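# Weigh six tubes, then pair them by mass in rack

## Task

One at a time, set each of the six tubes upright in the holder on the balance pan, release it, and read its mass on the display. Once all six have been weighed, every tube must end up standing upright in the rack, grouped as three pairs whose two masses differ by no more than 0.1 g, with exactly one pair in row A, one in row B and one in row C.

## Robot and tools

ROBOT. Two six-joint arms. left_arm carries a five-finger left hand and right_arm a right hand. Each wrist has a force/torque sensor and a camera. Base poses in the scene frame: left_arm at (+0.029, +0.495, 0) m with quat_wxyz (+1.000, 0, 0, -0.020); right_arm at (+0.065, -0.421, 0) m with quat_wxyz (+1.000, 0, 0, -0.005).

FRAMES. Scene frame: origin at table-top height midway between the nominal bases, +z up, +x out over the table, left_arm on the +y side. Fixed cameras and the table use it. Each arm's poses, velocities, Hand target and offsets use that arm's own base frame, whose axes are almost parallel to the scene's. The hand point sits 0.05 m in front of the palm and 0.15 m from the wrist flange along the fingers. Its +z runs along straight fingers (tips 0.06 to 0.07 m beyond it), +y points out of the palm, and +x runs across the palm away from the thumb on the right hand but toward the thumb on the left hand. A wrist bracket on the little-finger side and a low-hanging wrist can strike the table or objects.

ROW LAYOUT. Every row is 28 numbers in [-1, 1], left arm first, then right. For each arm: dx, dy, dz, rx, ry, rz, then little, ring, middle, index, thumb_bend, thumb_turn, force_limit, speed. The six pose numbers are an offset, not a pose: they measure from that arm's Hand target as it stood when the action or move began, in its base axes; 1.0 equals 0.6 m for dx, dy, dz and 180 degrees for the rotation vector rx, ry, rz (rotation is about the Hand target's position). All six zero means hold, or re-request, the current Hand target. The six finger numbers are absolute targets: +1 open/straight, -1 closed; thumb_turn +1 puts the thumb beside the palm, -1 opposite the fingers. force_limit maps -1..+1 to roughly 0..10 N at the fingertip (0..15 N for the two thumb motors). speed runs from almost nothing at -1 to full at +0.48 and above. No value means unchanged, so repeat an arm's last sent hand numbers; before any were sent, use its hand_measured plus hand_force_limit and hand_speed.

TOOLS.
execute_actions(actions, cameras): actions is a list of actions; each action is up to 15 rows, one per 1/30 s step, and a short action holds its final row. Each action lasts 0.5 s. Every row in an action counts from the same start Hand target, and the next action starts from the new one, so repeated offsets accumulate. An empty list returns all camera images.
move(target, speed, blend, stop_force, zero, blocking, cameras): target is one 28-number row or a list of up to 15 rows, every row an offset from the Hand targets at the move's start. speed is path speed in m/s, 0.002 to 3.6, default 0.25 (turning up to twice that in rad/s); one value or one per target. blend is corner rounding in metres for a list. stop_force, 3 to 120 N, ends an arm's path when the wrist senses that much push against its motion; zero (default true) re-zeros first. blocking=false returns after 0.5 s while motion continues; not allowed with stop_force. Moves are capped at 10 s. The result adds a move: line such as done, off_target, moving, held or fault, plus limits=paced or limits=held.
wait(seconds 0 to 10, cameras). stop(cameras) brakes a running move. zoom_image(camera, region [x0, y0, x1, y1] in pixels, at most 504 by 504) enlarges part of the latest image; use it on cam_display to read the balance. show_instructions() shows reference pages. zero_wrist_force(arm) tares that sensor. finished_scene(scene) ends the current scene; pass its number.

CAMERAS: cam_high, cam_display, cam_left_wrist, cam_right_wrist, each 896x504.

RESULTS. end_effector_position (m), end_effector_quat_wxyz and velocities are in each arm's base frame. Hand target is the last commanded pose after clipping; the hand often rests a little short, and the next command, even zeros, requests it again. hand_measured, hand_stopped_by (moving, target, force, stalled, fault) and hand_load_n (positive means something pushes the finger open) list the six motors in row order; a lost grip shows as load near 0. Wrist force and torque are in the end effector's axes, with an extra line for the peak since last shown.

GRIPPING. With the thumb turned fully opposite the fingers, the hand closes on items 0.035 to 0.065 m thick (handles down to 0.025 m). Close slowly (speed -0.94 or lower) for a gentle grip. To grip harder, raise force_limit and send a target more closed than hand_measured; to loosen, send one more open.

CAUTIONS. The arms are stiff: aiming even slightly beyond a firm surface can trigger a fault stop (about 150 N outside force, or wrist torques of 22.5, 20.9, 18.8 N m), freezing the arm 10 s. Approach contacts slowly with stop_force. Do not drop tubes, release them while moving, let them fall far, or knock anything off the table, which fails the task. Keep the arms from pressing on each other, including fingers closing on the other hand. Commanded orientation is clipped to 32 degrees from the measured one per step. Route around an arm's own base. Holding loads or straining toward unreachable poses heats motors: MOTOR HOT appears at 70 °C and brakes engage at 85 °C.

Each tool is called after "Call:" in YAML: its name, and indented under it one key for each argument.

Reference images:

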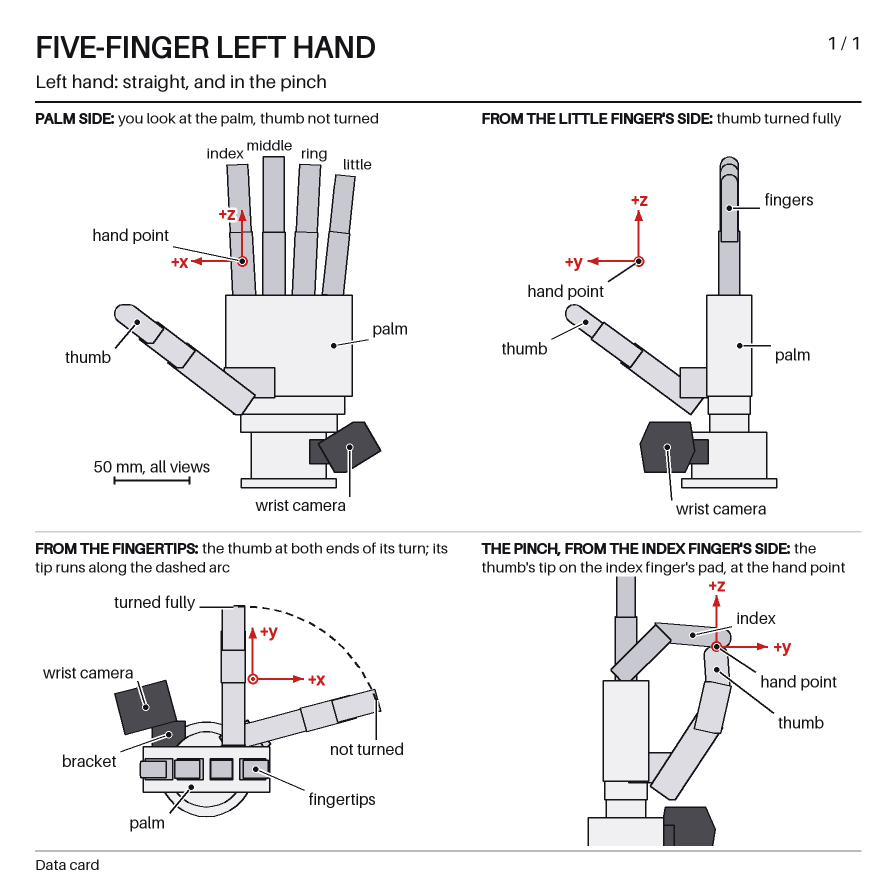

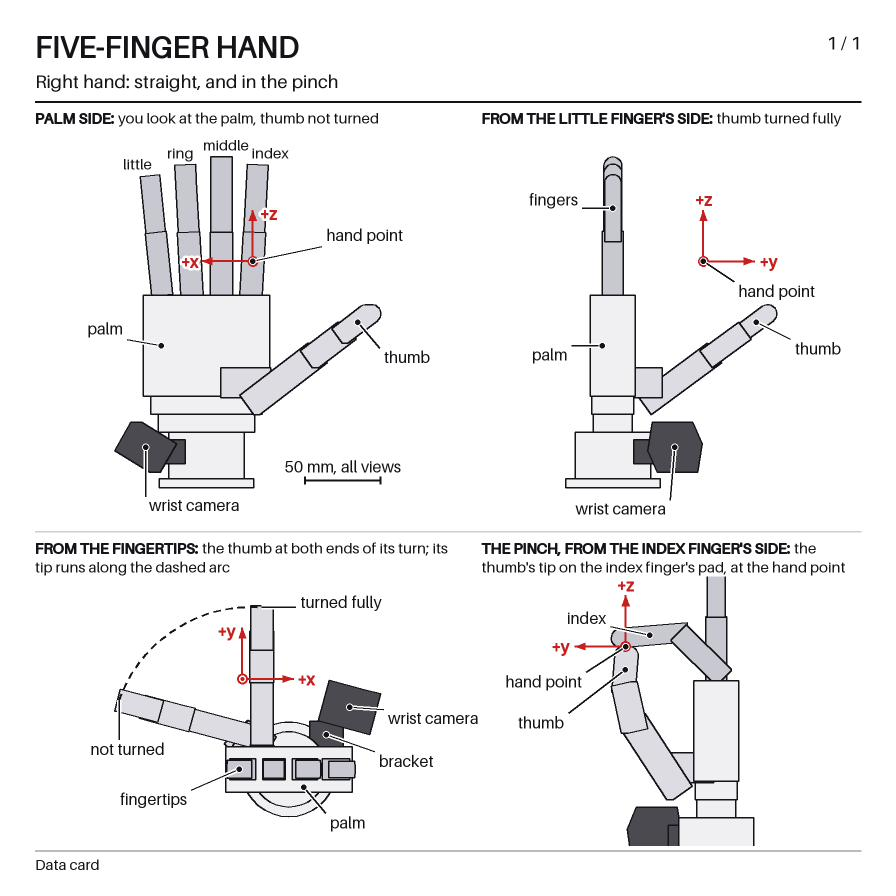

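## Session

Call:
execute_actions:
  actions: []

Scene clock: 0.00 s.
left_arm: end_effector_position=(+0.7661, -0.4320, +0.3743) hand_measured=(+1.000, +1.000, +1.000, +1.000, +1.000, +1.000) hand_load_n=(+0.0, +0.0, +0.0, +0.0, +0.0, +0.0) hand_stopped_by=(target, target, target, target, target, target) hand_force_limit=0.00 hand_speed=-0.80 end_effector_quat_wxyz=(+0.545, +0.620, +0.561, +0.059) | right_arm: end_effector_position=(+0.3621, +0.2053, +0.2155) hand_measured=(+1.000, +1.000, +1.000, +1.000, +1.000, +1.000) hand_load_n=(+0.0, +0.0, +0.0, -0.5, +0.0, +0.0) hand_stopped_by=(target, target, target, target, target, target) hand_force_limit=0.00 hand_speed=-0.80 end_effector_quat_wxyz=(+0.554, -0.574, +0.602, -0.022)
Joint positions: left_arm=[2.83 -2.258 -0.769 2.583 -1.191 -0.453] | right_arm=[-0.553 -1.719 2.236 0.443 0.489 -3.272]
Joint velocities: within noise
Joint torques (N m): no reading
Wrist force (N): no reading
Wrist torque (N m): no reading
Wrist force, peak (N): no reading
Hand target: left_arm +0.7661, -0.4320, +0.3743; +0.545, +0.620, +0.561, +0.059 | right_arm +0.3621, +0.2053, +0.2155; +0.554, -0.574, +0.602, -0.022

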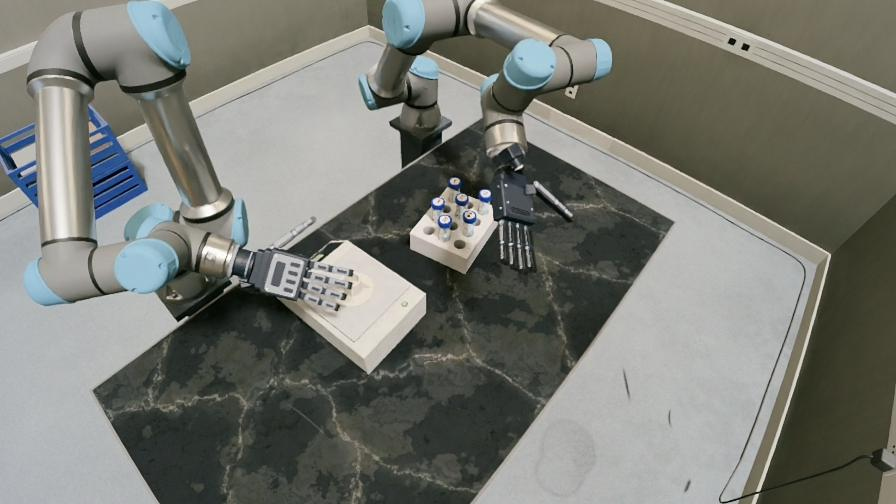

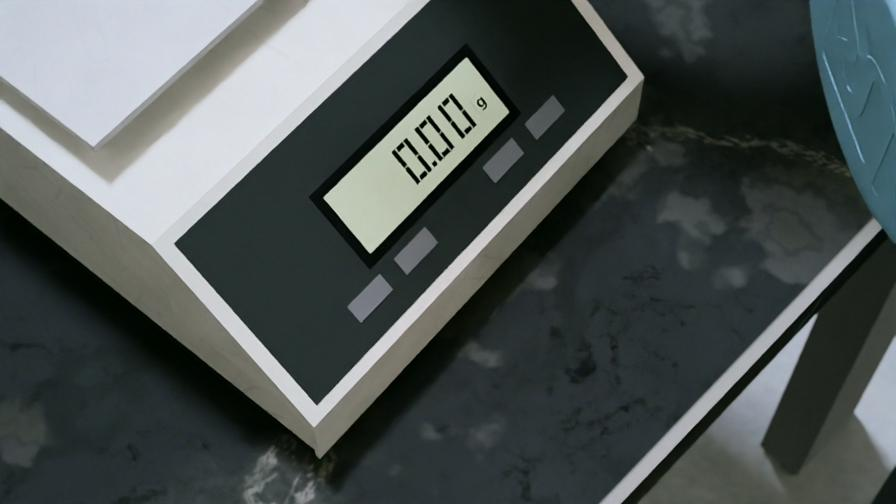

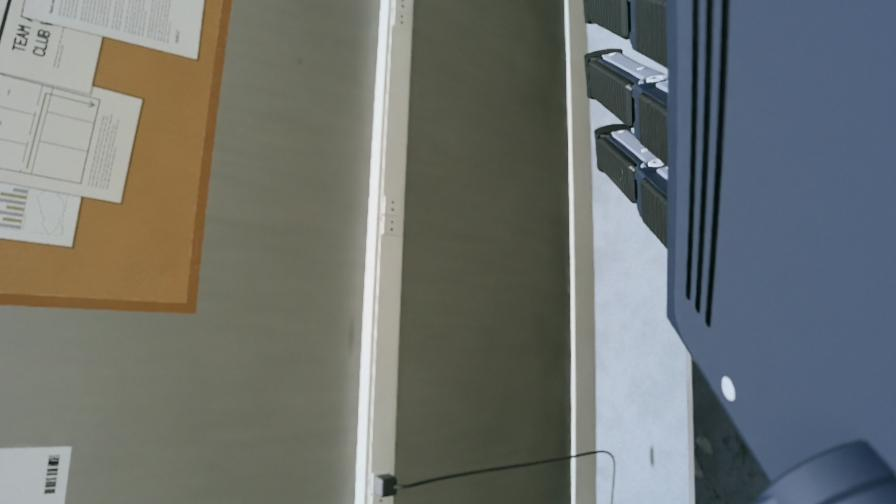

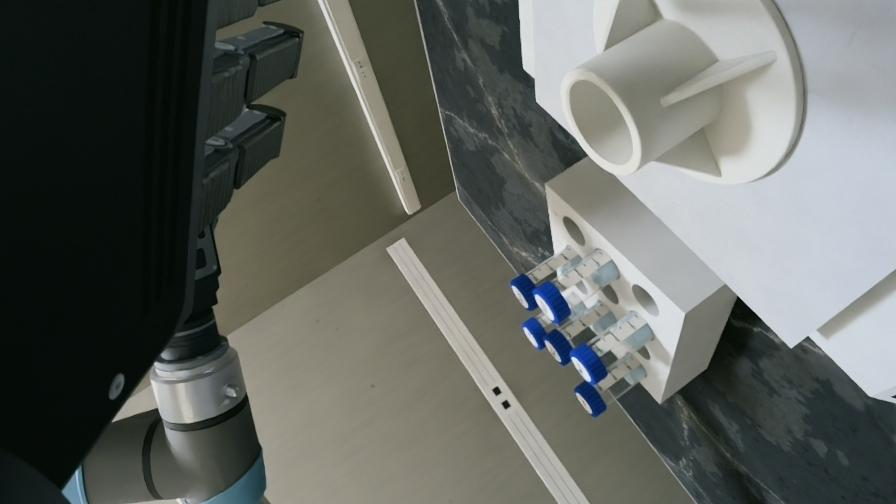

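Call:
zoom_image:
  camera: "cam_high"
  region: [370, 150, 590, 290]

Call:
zoom_image:
  camera: "cam_high"
  region: [220, 200, 440, 380]

Call:
zoom_image:
  camera: "cam_right_wrist"
  region: [490, 150, 750, 430]

Scaled by 2.291 from the camera's 896x504 image, which has a finer 1280x720 frame.

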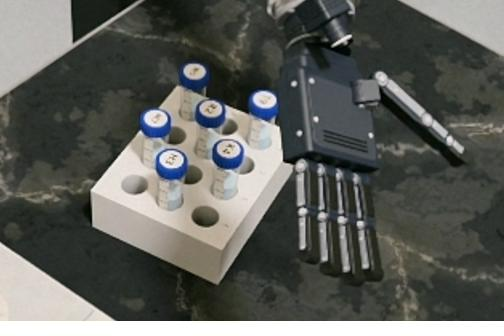

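Scaled by 2.291 from the camera's 896x504 image, which has a finer 1280x720 frame.

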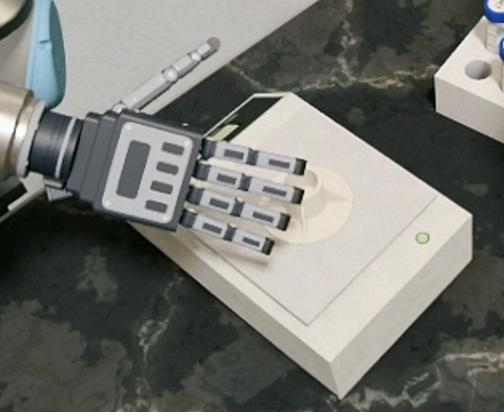

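Scaled by 1.800 from the camera's 896x504 image, which has a finer 1280x720 frame.

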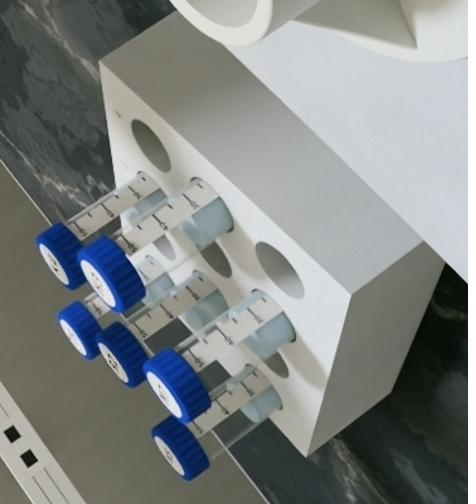

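Call:
move:
  target:
    - [0,0,0.25,0,0,0,1,1,1,1,1,1,0,0.5,0,0,0.3,0,0,0,1,1,1,1,1,1,0,0.5]
    - [-0.25,0.85,0.25,0,0,0,1,1,1,1,1,1,0,0.5,0,0,0.35,0,0,0,1,1,1,1,1,1,0,0.5]
  blend: [0.05,0]
  speed: 0.3
  cameras: ["all"]

Scene clock: 80.10 s.
left_arm: end_effector_position=(+0.6161, +0.0780, +0.5244) hand_measured=(+1.000, +1.000, +1.000, +1.000, +1.000, +1.000) hand_load_n=(+0.0, +0.0, +0.0, +0.0, +0.0, +0.0) hand_stopped_by=(target, target, target, target, target, target) hand_force_limit=0.00 hand_speed=0.50 end_effector_quat_wxyz=(+0.545, +0.620, +0.561, +0.059) | right_arm: end_effector_position=(+0.3621, +0.2053, +0.4255) hand_measured=(+1.000, +1.000, +1.000, +1.000, +1.000, +1.000) hand_load_n=(+0.0, +0.0, +0.0, +0.0, +0.0, -0.5) hand_stopped_by=(target, target, target, target, target, target) hand_force_limit=0.00 hand_speed=0.50 end_effector_quat_wxyz=(+0.554, -0.574, +0.602, -0.022)
Joint positions: left_arm=[3.905 -1.878 -1.145 1.633 -0.417 0.747] | right_arm=[-0.553 -1.84 1.771 1.028 0.489 -3.272]
Joint torques (N m): left_arm=[11.05 25 27.02 -4.97 -1.38 3.02] | right_arm=[-15.49 -0.07 -31.82 3.02 -2.49 -1.43]
Wrist force (N): left_arm=[0.2 0.2 0.2] | right_arm=[0.1 -0.3 -0.1]
Wrist torque (N m): left_arm=[0.05 0.00 -0.01] | right_arm=[-0.03 -0.01 0.03]
Wrist force, peak (N): left_arm=[-1.6 2.2 0.7] | right_arm=[1.1 1.1 0.3]
Hand target: left_arm +0.6161, +0.0780, +0.5243; +0.545, +0.620, +0.561, +0.059 | right_arm +0.3621, +0.2053, +0.4255; +0.554, -0.574, +0.602, -0.022
Off the commanded pose: left_arm 0.000 m, 0 deg | right_arm 0.000 m, 0 deg.
move: done
camera_calibration:
cam_left_wrist: T_world_to_cam=[[-0.542729, -0.0413328, -0.83889, 0.773591], [0.092684, 0.989741, -0.108728, -0.070702], [0.834778, -0.136762, -0.53333, -0.102998], [0, 0, 0, 1]] pos_world=[0.512383, 0.0878652, 0.586339]
cam_right_wrist: T_world_to_cam=[[-0.547568, 0.133823, -0.825991, 0.524362], [-0.739135, 0.385366, 0.552424, -0.0416153], [0.392236, 0.913009, -0.112101, -0.165039], [0, 0, 0, 1]] pos_world=[0.321098, 0.0965475, 0.437606]

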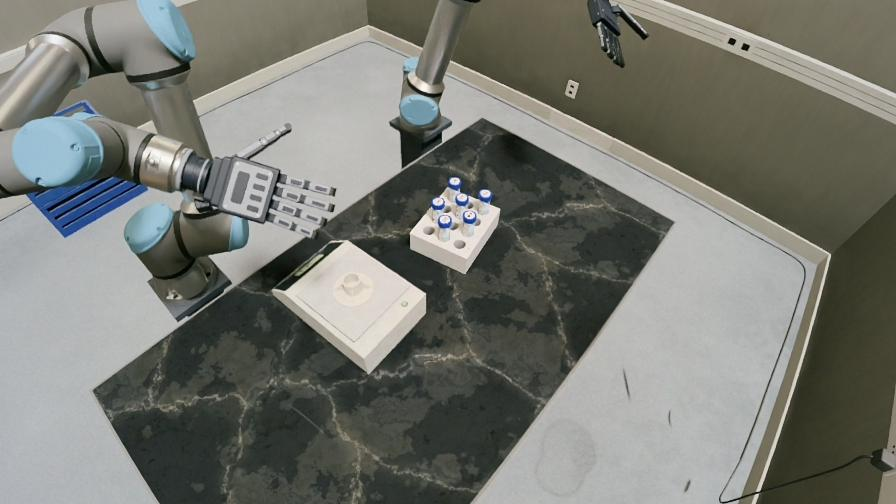

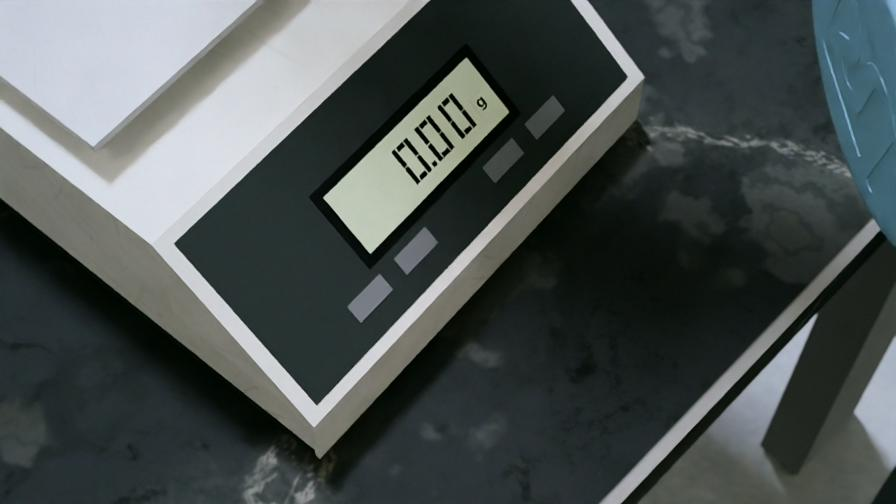

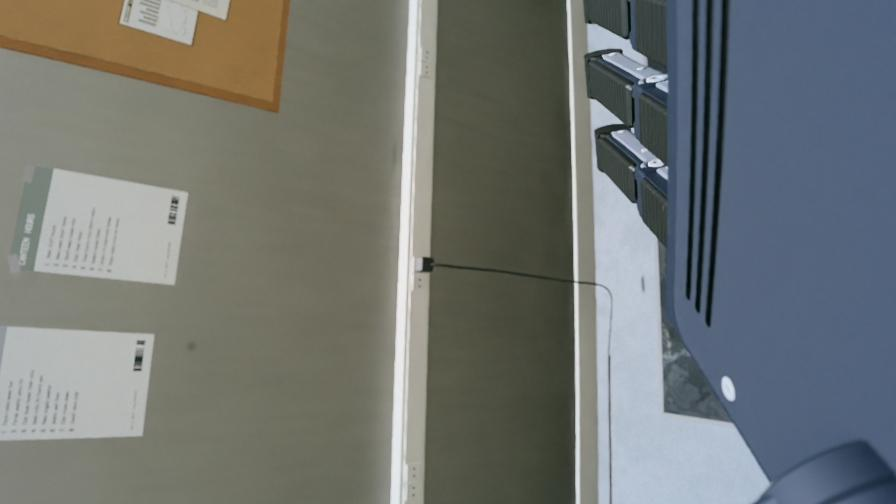

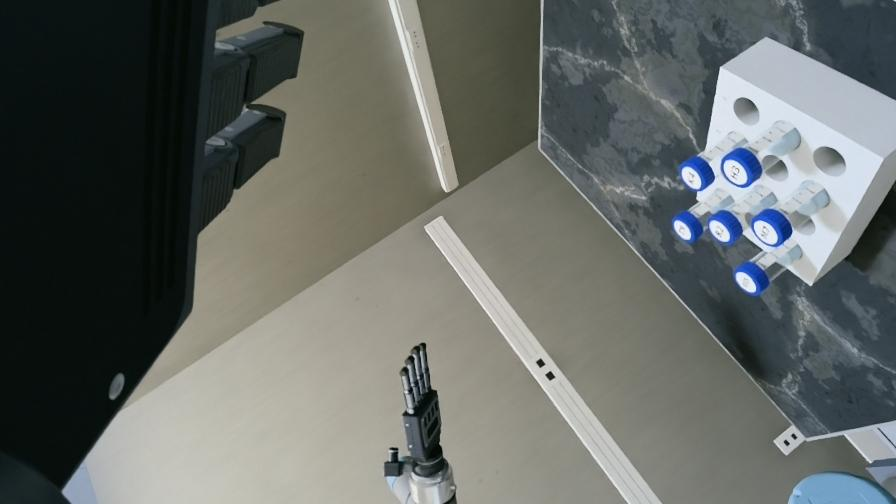

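Call:
zoom_image:
  camera: "cam_high"
  region: [390, 160, 520, 290]

Call:
zoom_image:
  camera: "cam_high"
  region: [260, 220, 440, 390]

Call:
zoom_image:
  camera: "cam_right_wrist"
  region: [660, 20, 896, 310]

Scaled by 3.877 from the camera's 896x504 image, which has a finer 1280x720 frame.

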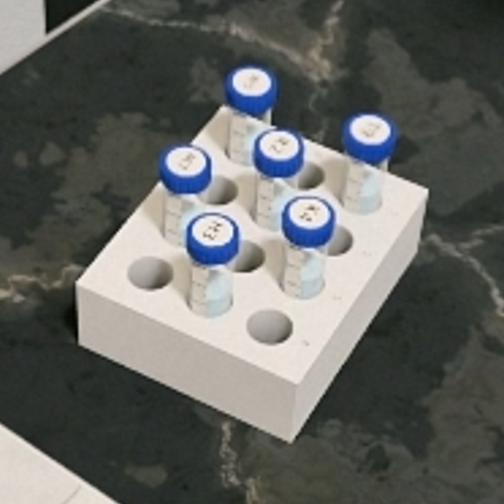

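Scaled by 2.800 from the camera's 896x504 image, which has a finer 1280x720 frame.

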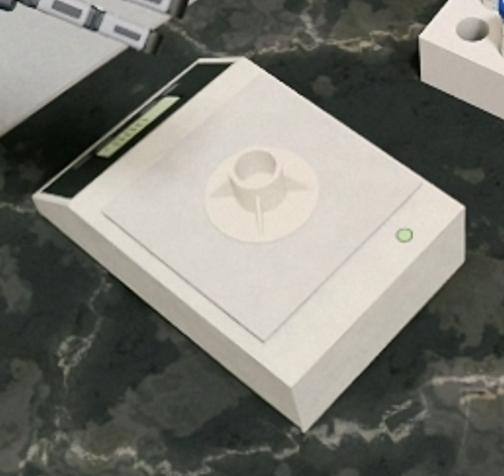

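Scaled by 1.738 from the camera's 896x504 image, which has a finer 1280x720 frame.

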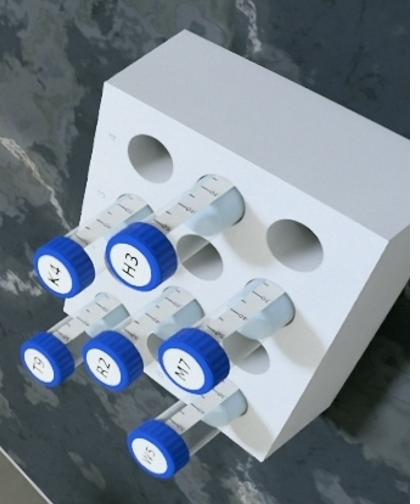

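Call:
move:
  target: [0,0,0,0,0,0,1,1,1,1,1,1,0,0.5,0.230,0.425,-0.259,-0.1374,-0.2023,0.4509,1,1,1,1,1,1,0,0.5]
  speed: 0.4
  cameras: ["cam_high","cam_right_wrist"]

Scene clock: 154.13 s.
left_arm: end_effector_position=(+0.6161, +0.0780, +0.5243) hand_measured=(+1.000, +1.000, +1.000, +1.000, +1.000, +1.000) hand_load_n=(+0.0, +0.0, +0.0, +0.0, +0.0, +0.0) hand_stopped_by=(target, target, target, target, target, target) hand_force_limit=0.00 hand_speed=0.50 end_effector_quat_wxyz=(+0.545, +0.620, +0.561, +0.059) | right_arm: end_effector_position=(+0.5001, +0.4603, +0.2701) hand_measured=(+1.000, +1.000, +1.000, +1.000, +1.000, +1.000) hand_load_n=(+0.0, +0.0, +0.0, +0.0, +0.0, +0.0) hand_stopped_by=(target, target, target, target, target, target) hand_force_limit=0.00 hand_speed=0.50 end_effector_quat_wxyz=(-0.458, +0.880, +0.109, -0.056)
Joint positions: left_arm=[3.905 -1.878 -1.145 1.632 -0.417 0.747] | right_arm=[0.279 -0.627 0.485 1.665 0.612 -4.655]
Joint torques (N m): left_arm=[11.96 23.91 26.85 -5.17 -0.57 2.87] | right_arm=[13.84 -50.64 -29.7 3.76 0.25 -1.31]
Wrist force (N): left_arm=[0.0 0.1 0.0] | right_arm=[-1.2 0.2 0.5]
Wrist torque (N m): left_arm=[0.05 0.02 -0.03] | right_arm=[-0.02 0.05 -0.10]
Wrist force, peak (N): left_arm=[0.1 0.4 0.3] | right_arm=[-1.3 0.1 1.4]
Hand target: left_arm +0.6161, +0.0780, +0.5243; +0.545, +0.620, +0.561, +0.059 | right_arm +0.5001, +0.4603, +0.2701; -0.458, +0.880, +0.109, -0.057
Off the commanded pose: left_arm 0.000 m, 0 deg | right_arm 0.000 m, 0 deg.
move: done
camera_calibration:
cam_right_wrist: T_world_to_cam=[[0.406475, -0.447931, -0.796326, 0.220086], [-0.67433, -0.735169, 0.0693266, 0.661826], [-0.616488, 0.508807, -0.600881, 0.353253], [0, 0, 0, 1]] pos_world=[0.574605, 0.4054, 0.341641]
Images, in order (width x height): cam_high 896x504, cam_right_wrist 896x504.

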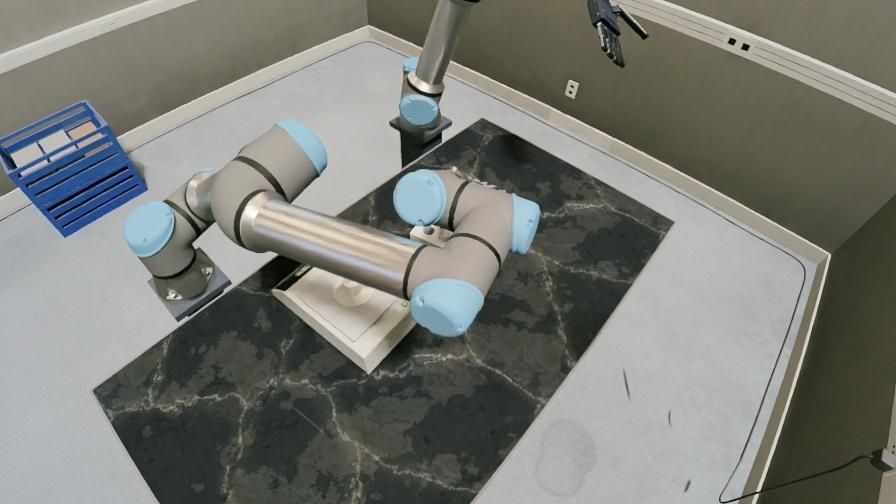

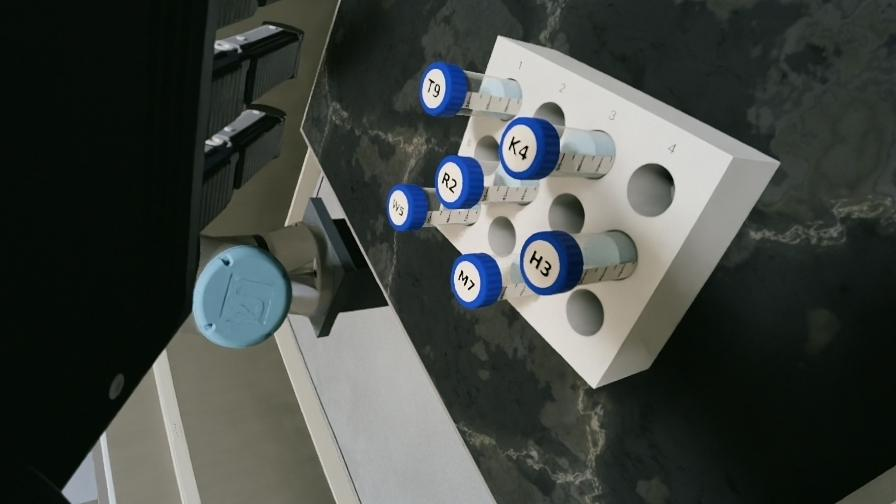

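Call:
move:
  target: [0,0,0,0,0,0,1,1,1,1,1,1,0,0.5,0,0,0,0,0,0,-1,-1,0.1,0.1,1,-1,0,0.3]
  speed: 0.4
  cameras: ["cam_right_wrist"]

Scene clock: 219.80 s.
left_arm: end_effector_position=(+0.6161, +0.0780, +0.5243) hand_measured=(+1.000, +1.000, +1.000, +1.000, +1.000, +1.000) hand_load_n=(+0.0, +0.0, +0.0, +0.0, +0.0, +0.0) hand_stopped_by=(target, target, target, target, target, target) hand_force_limit=0.00 hand_speed=0.50 end_effector_quat_wxyz=(+0.545, +0.620, +0.561, +0.059) | right_arm: end_effector_position=(+0.5001, +0.4603, +0.2701) hand_measured=(-1.000, -1.000, +0.100, +0.100, +1.000, -1.000) hand_load_n=(+0.0, +0.5, +0.0, +0.0, +0.0, +0.0) hand_stopped_by=(target, target, target, target, target, target) hand_force_limit=0.00 hand_speed=0.30 end_effector_quat_wxyz=(-0.458, +0.880, +0.109, -0.057)
Joint positions: left_arm=[3.905 -1.878 -1.145 1.632 -0.417 0.747] | right_arm=[0.279 -0.627 0.485 1.666 0.612 -4.655]
Joint torques (N m): left_arm=[11.63 24.47 26.53 -5.21 0.36 2.84] | right_arm=[13.83 -50.31 -29.82 3.38 -1 -1.29]
Wrist force (N): left_arm=[0.1 0.0 0.2] | right_arm=[-1.3 0.4 0.3]
Wrist torque (N m): left_arm=[0.02 0.02 -0.02] | right_arm=[0.04 0.06 -0.09]
Wrist force, peak (N): left_arm=[0.2 0.3 0.3] | right_arm=[-1.5 0.3 0.6]
Hand target: left_arm +0.6161, +0.0780, +0.5243; +0.545, +0.620, +0.561, +0.059 | right_arm +0.5001, +0.4603, +0.2701; -0.458, +0.880, +0.109, -0.057
Off the commanded pose: left_arm 0.000 m, 0 deg | right_arm 0.000 m, 0 deg.
move: done
camera_calibration:
cam_right_wrist: T_world_to_cam=[[0.406427, -0.447935, -0.796349, 0.220123], [-0.674302, -0.735188, 0.069395, 0.661794], [-0.616551, 0.508775, -0.600844, 0.353289], [0, 0, 0, 1]] pos_world=[0.574605, 0.4054, 0.341641]
Images, in order (width x height): cam_right_wrist 896x504.

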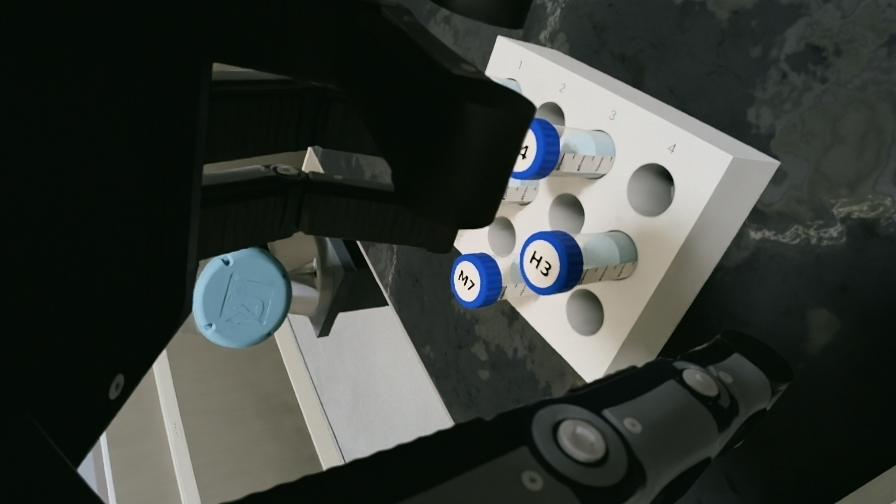

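Call:
move:
  target: [0,0,0,0,0,0,1,1,1,1,1,1,0,0.5,-0.1622,0.1015,-0.1168,0,0,0,-1,-1,0.45,0.45,1,-1,0,0.3]
  speed: 0.3
  cameras: ["cam_high","cam_right_wrist"]

Scene clock: 241.73 s.
left_arm: end_effector_position=(+0.6161, +0.0780, +0.5243) hand_measured=(+1.000, +1.000, +1.000, +1.000, +1.000, +1.000) hand_load_n=(+0.0, +0.0, +0.0, +0.0, +0.0, +0.0) hand_stopped_by=(target, target, target, target, target, target) hand_force_limit=0.00 hand_speed=0.50 end_effector_quat_wxyz=(+0.545, +0.620, +0.561, +0.059) | right_arm: end_effector_position=(+0.4028, +0.5212, +0.2000) hand_measured=(-1.000, -1.000, +0.450, +0.450, +1.000, -1.000) hand_load_n=(+0.0, +0.0, +0.0, +0.0, +0.0, +0.0) hand_stopped_by=(target, target, target, target, target, target) hand_force_limit=0.00 hand_speed=0.30 end_effector_quat_wxyz=(-0.458, +0.880, +0.109, -0.057)
Joint positions: left_arm=[3.905 -1.878 -1.145 1.632 -0.417 0.747] | right_arm=[0.429 -0.818 0.958 1.176 0.634 -4.401]
Joint torques (N m): left_arm=[12.54 24.43 26.93 -5.17 1.09 2.9] | right_arm=[14.17 -59.02 -4.21 0.65 0.28 1.14]
Wrist force (N): left_arm=[-0.2 0.1 0.2] | right_arm=[-1.4 -0.1 0.6]
Wrist torque (N m): left_arm=[0.05 0.06 -0.04] | right_arm=[-0.04 0.07 -0.23]
Wrist force, peak (N): left_arm=[0.4 0.3 0.0] | right_arm=[-2.2 0.3 1.9]
Hand target: left_arm +0.6161, +0.0780, +0.5243; +0.545, +0.620, +0.561, +0.059 | right_arm +0.4028, +0.5212, +0.2000; -0.458, +0.880, +0.109, -0.057
Off the commanded pose: left_arm 0.000 m, 0 deg | right_arm 0.000 m, 0 deg.
move: done
camera_calibration:
cam_right_wrist: T_world_to_cam=[[0.406457, -0.447908, -0.796349, 0.231097], [-0.674198, -0.735278, 0.0694474, 0.645801], [-0.616644, 0.508669, -0.600838, 0.220287], [0, 0, 0, 1]] pos_world=[0.477305, 0.4663, 0.271541]
Images, in order (width x height): cam_high 896x504, cam_right_wrist 896x504.

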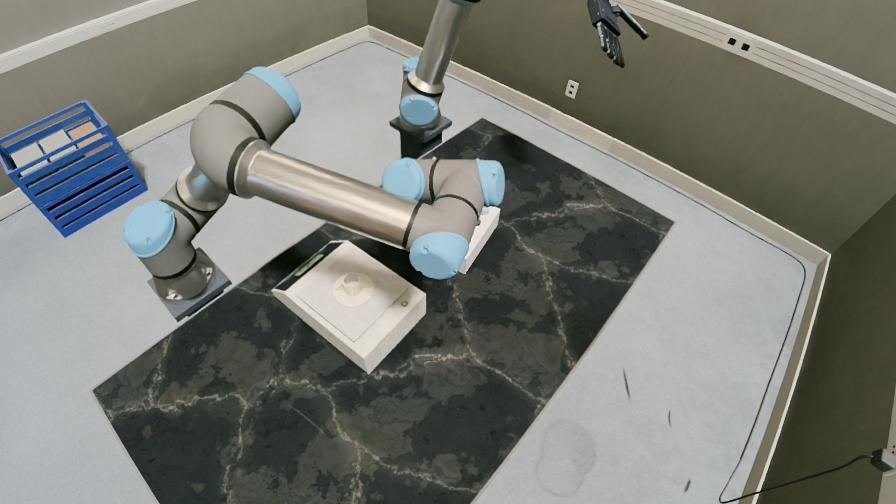

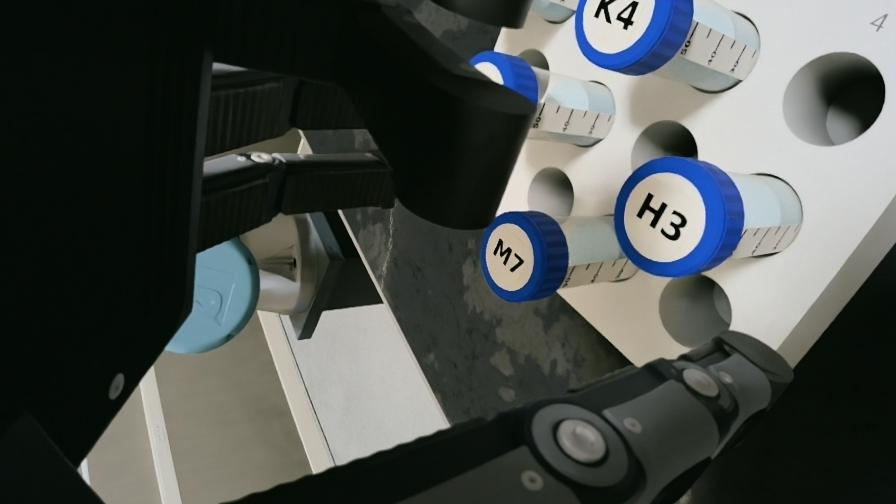

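Call:
move:
  target: [0,0,0,0,0,0,1,1,1,1,1,1,0,0.5,0.0025,0,-0.1267,0,0,0,-1,-1,0.45,0.45,1,-1,0,0.3]
  speed: 0.1
  stop_force: 12
  cameras: ["cam_right_wrist"]

Scene clock: 258.23 s.
left_arm: end_effector_position=(+0.6161, +0.0780, +0.5243) hand_measured=(+1.000, +1.000, +1.000, +1.000, +1.000, +1.000) hand_load_n=(+0.0, +0.0, +0.0, +0.0, +0.0, +0.0) hand_stopped_by=(target, target, target, target, target, target) hand_force_limit=0.00 hand_speed=0.50 end_effector_quat_wxyz=(+0.545, +0.620, +0.561, +0.059) | right_arm: end_effector_position=(+0.4043, +0.5212, +0.1240) hand_measured=(-1.000, -1.000, +0.450, +0.450, +1.000, -1.000) hand_load_n=(+0.0, +0.0, +0.0, +0.0, +0.0, +0.0) hand_stopped_by=(target, target, target, target, target, target) hand_force_limit=0.00 hand_speed=0.30 end_effector_quat_wxyz=(-0.458, +0.880, +0.109, -0.057)
Joint positions: left_arm=[3.905 -1.878 -1.145 1.632 -0.417 0.747] | right_arm=[0.428 -0.769 1.069 1.017 0.634 -4.402]
Joint torques (N m): left_arm=[10.6 24.91 26.4 -5.13 2.34 2.76] | right_arm=[-14.2 -44.74 -3.88 0.42 -3.09 0.61]
Wrist force (N): left_arm=[0.0 0.2 0.2] | right_arm=[-1.4 0.0 0.6]
Wrist torque (N m): left_arm=[0.05 0.03 -0.03] | right_arm=[-0.01 0.07 -0.24]
Wrist force, peak (N): left_arm=[0.1 0.1 0.4] | right_arm=[-1.6 0.4 1.1]
Hand target: left_arm +0.6161, +0.0780, +0.5243; +0.545, +0.620, +0.561, +0.059 | right_arm +0.4043, +0.5212, +0.1240; -0.458, +0.880, +0.109, -0.057
Off the commanded pose: left_arm 0.000 m, 0 deg | right_arm 0.000 m, 0 deg.
move: done
camera_calibration:
cam_right_wrist: T_world_to_cam=[[0.406427, -0.447935, -0.796349, 0.169992], [-0.674302, -0.735188, 0.069395, 0.652108], [-0.616551, 0.508775, -0.600844, 0.175455], [0, 0, 0, 1]] pos_world=[0.478805, 0.4663, 0.195541]
Images, in order (width x height): cam_right_wrist 896x504.

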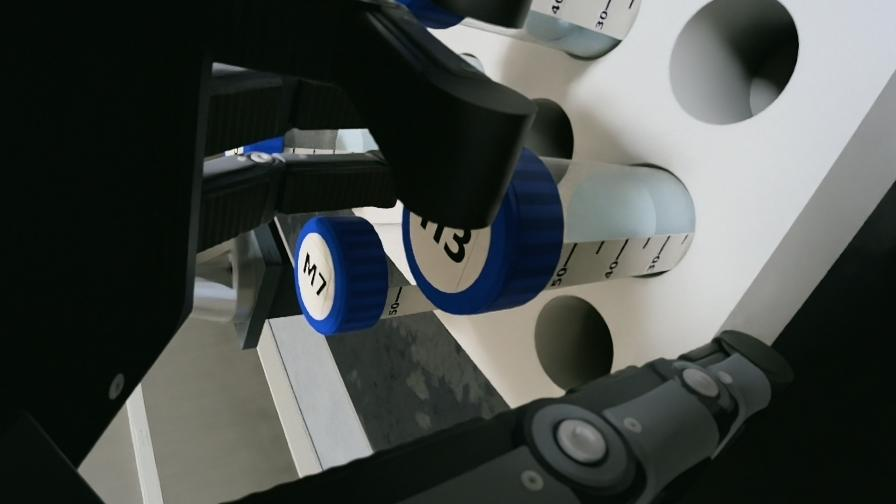

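Call:
zoom_image:
  camera: "cam_right_wrist"
  region: [280, 120, 600, 360]

Scaled by 1.575 from the camera's 896x504 image, which has a finer 1280x720 frame.

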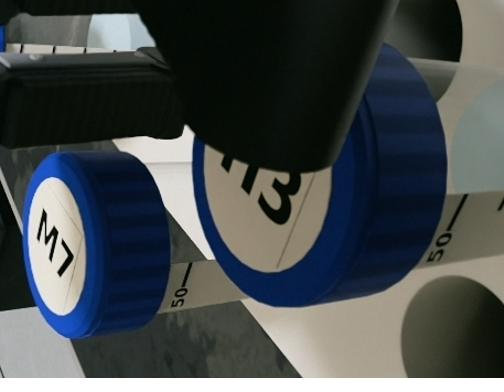

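Call:
move:
  target:
    - [0,0,0,0,0,0,1,1,1,1,1,1,0,0.5,-0.0032,-0.0008,0,0,0,0,-1,-1,0.45,0.45,1,-1,-0.6,-0.6]
    - [0,0,0,0,0,0,1,1,1,1,1,1,0,0.5,-0.0032,-0.0008,0,0,0,0,-1,-1,0.1,0.1,1,-1,-0.6,-0.6]
  speed: 0.05
  cameras: ["cam_right_wrist"]

Scene clock: 269.23 s.
left_arm: end_effector_position=(+0.6161, +0.0780, +0.5243) hand_measured=(+1.000, +1.000, +1.000, +1.000, +1.000, +1.000) hand_load_n=(+0.0, +0.0, +0.0, +0.0, +0.0, +0.0) hand_stopped_by=(target, target, target, target, target, target) hand_force_limit=0.00 hand_speed=0.50 end_effector_quat_wxyz=(+0.545, +0.620, +0.561, +0.059) | right_arm: end_effector_position=(+0.4024, +0.5208, +0.1240) hand_measured=(-1.000, -1.000, +0.100, +0.100, +1.000, -1.000) hand_load_n=(+0.0, +0.0, +0.0, +0.0, +0.0, +0.0) hand_stopped_by=(target, target, target, target, target, target) hand_force_limit=-0.60 hand_speed=-0.60 end_effector_quat_wxyz=(-0.458, +0.880, +0.109, -0.057)
Joint positions: left_arm=[3.905 -1.878 -1.145 1.632 -0.417 0.747] | right_arm=[0.428 -0.774 1.078 1.013 0.634 -4.401]
Joint torques (N m): left_arm=[9.79 24.02 26.49 -5.27 3.13 2.77] | right_arm=[14.31 -60.08 -3.9 0.57 0.01 0.66]
Wrist force (N): left_arm=[0.1 0.1 0.1] | right_arm=[-1.4 0.1 0.7]
Wrist torque (N m): left_arm=[0.05 0.02 -0.02] | right_arm=[-0.02 0.06 -0.24]
Wrist force, peak (N): left_arm=[-0.1 0.3 0.3] | right_arm=[-1.7 0.0 0.6]
Hand target: left_arm +0.6161, +0.0780, +0.5243; +0.545, +0.620, +0.561, +0.059 | right_arm +0.4024, +0.5208, +0.1240; -0.458, +0.880, +0.109, -0.057
Off the commanded pose: left_arm 0.000 m, 0 deg | right_arm 0.000 m, 0 deg.
move: done
camera_calibration:
cam_right_wrist: T_world_to_cam=[[0.406427, -0.447935, -0.796349, 0.17054], [-0.674302, -0.735188, 0.069395, 0.650459], [-0.616551, 0.508775, -0.600844, 0.174538], [0, 0, 0, 1]] pos_world=[0.476905, 0.4658, 0.195541]
Images, in order (width x height): cam_right_wrist 896x504.

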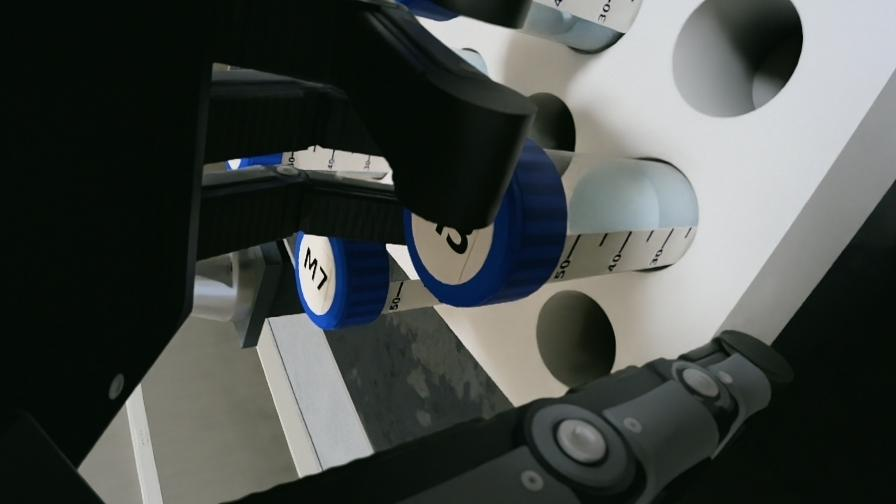

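Call:
move:
  target: [0,0,0,0,0,0,1,1,1,1,1,1,0,0.5,0,0,0,0,0,0,-1,-1,0.1,0.1,-0.3,-1,-0.6,-0.7]
  speed: 0.05
  cameras: ["cam_right_wrist"]

Scene clock: 275.10 s.
left_arm: end_effector_position=(+0.6161, +0.0780, +0.5243) hand_measured=(+1.000, +1.000, +1.000, +1.000, +1.000, +1.000) hand_load_n=(+0.0, +0.0, +0.0, +0.0, +0.0, +0.0) hand_stopped_by=(target, target, target, target, target, target) hand_force_limit=0.00 hand_speed=0.50 end_effector_quat_wxyz=(+0.545, +0.620, +0.561, +0.059) | right_arm: end_effector_position=(+0.4024, +0.5208, +0.1240) hand_measured=(-1.000, -1.000, +0.100, +0.100, +0.346, -1.000) hand_load_n=(+0.0, +0.0, +3.0, +0.0, +3.5, +0.5) hand_stopped_by=(target, target, target, target, force, target) hand_force_limit=-0.60 hand_speed=-0.70 end_effector_quat_wxyz=(-0.458, +0.880, +0.109, -0.057)
Joint positions: left_arm=[3.905 -1.878 -1.145 1.632 -0.417 0.747] | right_arm=[0.428 -0.774 1.078 1.013 0.634 -4.401]
Joint torques (N m): left_arm=[12.47 24.69 25.89 -5.11 3.33 2.64] | right_arm=[13.89 -59.55 -4.2 1.85 -1.66 0.58]
Wrist force (N): left_arm=[0.1 0.2 0.2] | right_arm=[-1.2 0.8 1.1]
Wrist torque (N m): left_arm=[0.06 0.02 -0.02] | right_arm=[0.03 0.05 -0.22]
Wrist force, peak (N): left_arm=[0.2 0.3 0.4] | right_arm=[-1.7 0.8 1.1]
Hand target: left_arm +0.6161, +0.0780, +0.5243; +0.545, +0.620, +0.561, +0.059 | right_arm +0.4024, +0.5208, +0.1240; -0.458, +0.880, +0.109, -0.057
Off the commanded pose: left_arm 0.000 m, 0 deg | right_arm 0.000 m, 0 deg.
move: done
camera_calibration:
cam_right_wrist: T_world_to_cam=[[0.406427, -0.447935, -0.796349, 0.17054], [-0.674302, -0.735188, 0.069395, 0.650459], [-0.616551, 0.508775, -0.600844, 0.174538], [0, 0, 0, 1]] pos_world=[0.476905, 0.4658, 0.195541]
Images, in order (width x height): cam_right_wrist 896x504.

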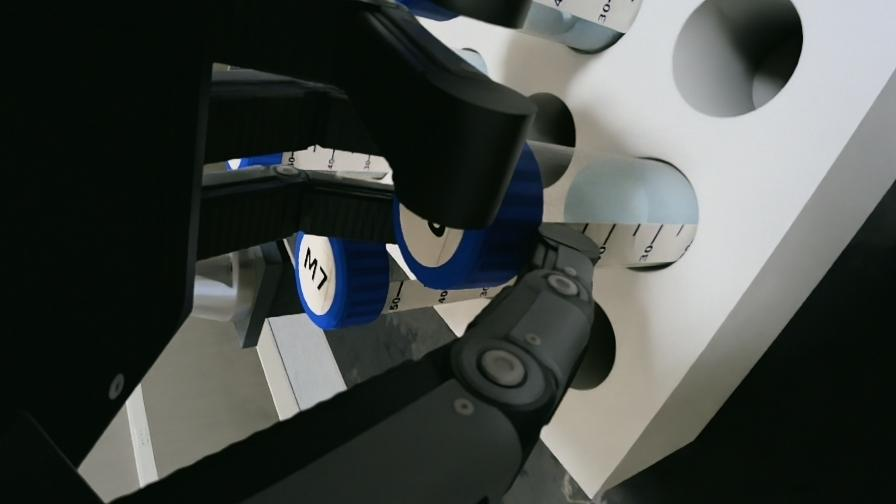

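Call:
move:
  target: [0,0,0,0,0,0,1,1,1,1,1,1,0,0.5,0,0,0,0,0,0,-1,-1,0.1,-0.3,-0.3,-1,-0.6,-0.8]
  speed: 0.05
  cameras: ["cam_right_wrist"]

Scene clock: 280.13 s.
left_arm: end_effector_position=(+0.6161, +0.0780, +0.5243) hand_measured=(+1.000, +1.000, +1.000, +1.000, +1.000, +1.000) hand_load_n=(+0.0, +0.0, +0.0, +0.0, +0.0, +0.0) hand_stopped_by=(target, target, target, target, target, target) hand_force_limit=0.00 hand_speed=0.50 end_effector_quat_wxyz=(+0.545, +0.620, +0.561, +0.059) | right_arm: end_effector_position=(+0.4024, +0.5208, +0.1240) hand_measured=(-1.000, -1.000, +0.100, +0.046, +0.346, -1.000) hand_load_n=(+0.0, +0.0, +1.5, +2.5, +4.5, -0.5) hand_stopped_by=(target, target, target, force, force, target) hand_force_limit=-0.60 hand_speed=-0.80 end_effector_quat_wxyz=(-0.458, +0.880, +0.109, -0.057)
Joint positions: left_arm=[3.905 -1.878 -1.145 1.632 -0.417 0.747] | right_arm=[0.428 -0.774 1.078 1.013 0.634 -4.401]
Joint torques (N m): left_arm=[11.41 23.95 27.5 -5.3 3.34 2.78] | right_arm=[11.67 -58.82 -6.4 2.94 -2.68 0.68]
Wrist force (N): left_arm=[0.3 0.1 0.1] | right_arm=[-1.5 0.7 0.8]
Wrist torque (N m): left_arm=[0.04 -0.02 -0.01] | right_arm=[0.03 0.09 -0.24]
Wrist force, peak (N): left_arm=[0.2 0.4 0.1] | right_arm=[-1.5 0.7 1.3]
Hand target: left_arm +0.6161, +0.0780, +0.5243; +0.545, +0.620, +0.561, +0.059 | right_arm +0.4024, +0.5208, +0.1240; -0.458, +0.880, +0.109, -0.057
Off the commanded pose: left_arm 0.000 m, 0 deg | right_arm 0.000 m, 0 deg.
move: done
camera_calibration:
cam_right_wrist: T_world_to_cam=[[0.406427, -0.447935, -0.796349, 0.17054], [-0.674302, -0.735188, 0.069395, 0.650459], [-0.616551, 0.508775, -0.600844, 0.174538], [0, 0, 0, 1]] pos_world=[0.476905, 0.4658, 0.195541]
Images, in order (width x height): cam_right_wrist 896x504.

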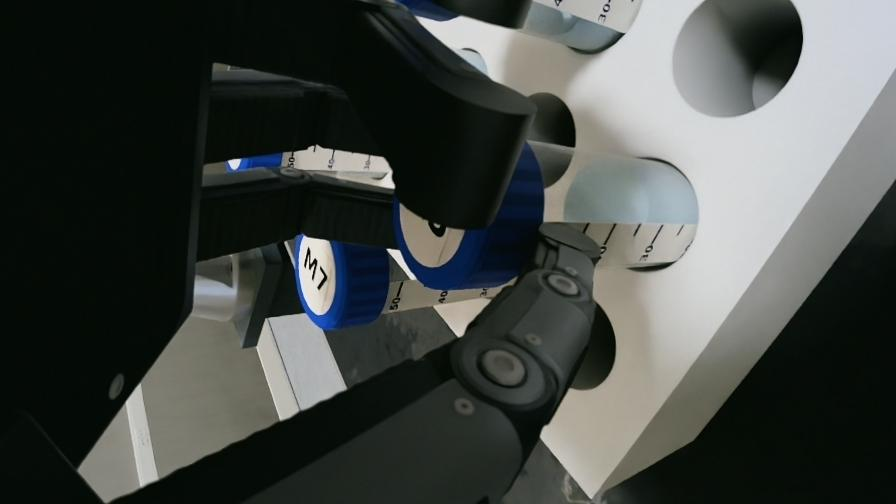

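Call:
move:
  target: [0,0,0,0,0,0,1,1,1,1,1,1,0,0.5,0,0,0,0,0,0,-1,-1,-0.3,-0.31,-0.31,-1,-0.3,-0.8]
  speed: 0.05
  cameras: []

Call:
move:
  target: [0,0,0,0,0,0,1,1,1,1,1,1,0,0.5,0,0,0.05,0,0,0,-1,-1,-0.3,-0.31,-0.31,-1,-0.3,-0.8]
  speed: 0.06
  cameras: ["cam_right_wrist"]

Scene clock: 288.13 s.
left_arm: end_effector_position=(+0.6161, +0.0780, +0.5243) hand_measured=(+1.000, +1.000, +1.000, +1.000, +1.000, +1.000) hand_load_n=(+0.0, +0.0, +0.0, +0.0, +0.0, +0.0) hand_stopped_by=(target, target, target, target, target, target) hand_force_limit=0.00 hand_speed=0.50 end_effector_quat_wxyz=(+0.545, +0.620, +0.561, +0.059) | right_arm: end_effector_position=(+0.4024, +0.5208, +0.1240) hand_measured=(-1.000, -1.000, +0.084, +0.032, +0.344, -1.000) hand_load_n=(+0.0, +0.0, +4.5, +3.5, +8.5, +0.0) hand_stopped_by=(target, target, force, force, force, target) hand_force_limit=-0.30 hand_speed=-0.80 end_effector_quat_wxyz=(-0.458, +0.880, +0.109, -0.057)
Joint positions: left_arm=[3.905 -1.878 -1.145 1.632 -0.417 0.747] | right_arm=[0.428 -0.774 1.078 1.013 0.634 -4.401]
Joint torques (N m): left_arm=[11.35 24.98 26.1 -5.5 3.41 2.48] | right_arm=[9.32 -58.98 -6.64 2.98 -2.68 0.68]
Wrist force (N): left_arm=[0.3 0.2 0.1] | right_arm=[-1.5 0.2 1.2]
Wrist torque (N m): left_arm=[0.05 -0.01 -0.01] | right_arm=[0.03 0.08 -0.24]
Wrist force, peak (N): left_arm=[0.2 0.3 -0.1] | right_arm=[-1.6 0.4 1.2]
Hand target: left_arm +0.6161, +0.0780, +0.5243; +0.545, +0.620, +0.561, +0.059 | right_arm +0.4024, +0.5208, +0.1240; -0.458, +0.880, +0.109, -0.057
Off the commanded pose: left_arm 0.000 m, 0 deg | right_arm 0.000 m, 0 deg.
move: done
No camera images: "cameras" was empty.

Scene clock: 289.07 s.
left_arm: end_effector_position=(+0.6161, +0.0780, +0.5243) hand_measured=(+1.000, +1.000, +1.000, +1.000, +1.000, +1.000) hand_load_n=(+0.0, +0.0, +0.0, +0.0, +0.0, +0.0) hand_stopped_by=(target, target, target, target, target, target) hand_force_limit=0.00 hand_speed=0.50 end_effector_quat_wxyz=(+0.545, +0.620, +0.561, +0.059) | right_arm: end_effector_position=(+0.4024, +0.5208, +0.1540) hand_measured=(-1.000, -1.000, +0.084, +0.032, +0.344, -1.000) hand_load_n=(+0.0, +0.0, +4.5, +3.5, +8.5, -0.5) hand_stopped_by=(target, target, force, force, force, target) hand_force_limit=-0.30 hand_speed=-0.80 end_effector_quat_wxyz=(-0.458, +0.880, +0.109, -0.057)
Joint positions: left_arm=[3.905 -1.878 -1.145 1.632 -0.417 0.747] | right_arm=[0.428 -0.795 1.038 1.075 0.634 -4.401]
Joint torques (N m): left_arm=[11.09 24.82 26.56 -5.29 3.35 2.52] | right_arm=[11.34 -59.46 -29.44 3.59 -2.41 -0.85]
Wrist force (N): left_arm=[-0.1 -0.1 0.0] | right_arm=[-1.3 0.5 1.1]
Wrist torque (N m): left_arm=[0.02 0.04 -0.03] | right_arm=[0.06 0.06 -0.22]
Wrist force, peak (N): left_arm=[0.3 0.3 0.1] | right_arm=[-1.7 0.7 1.3]
Hand target: left_arm +0.6161, +0.0780, +0.5243; +0.545, +0.620, +0.561, +0.059 | right_arm +0.4024, +0.5208, +0.1540; -0.458, +0.880, +0.109, -0.057
Off the commanded pose: left_arm 0.000 m, 0 deg | right_arm 0.000 m, 0 deg.
move: done
camera_calibration:
cam_right_wrist: T_world_to_cam=[[0.406427, -0.447935, -0.796349, 0.194351], [-0.674302, -0.735188, 0.069395, 0.648384], [-0.616551, 0.508775, -0.600844, 0.192504], [0, 0, 0, 1]] pos_world=[0.476905, 0.4658, 0.225441]
Images, in order (width x height): cam_right_wrist 896x504.

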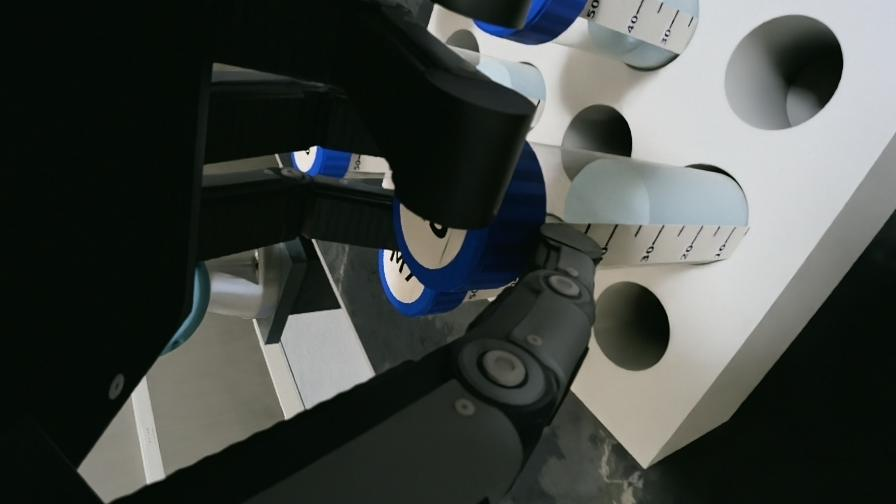

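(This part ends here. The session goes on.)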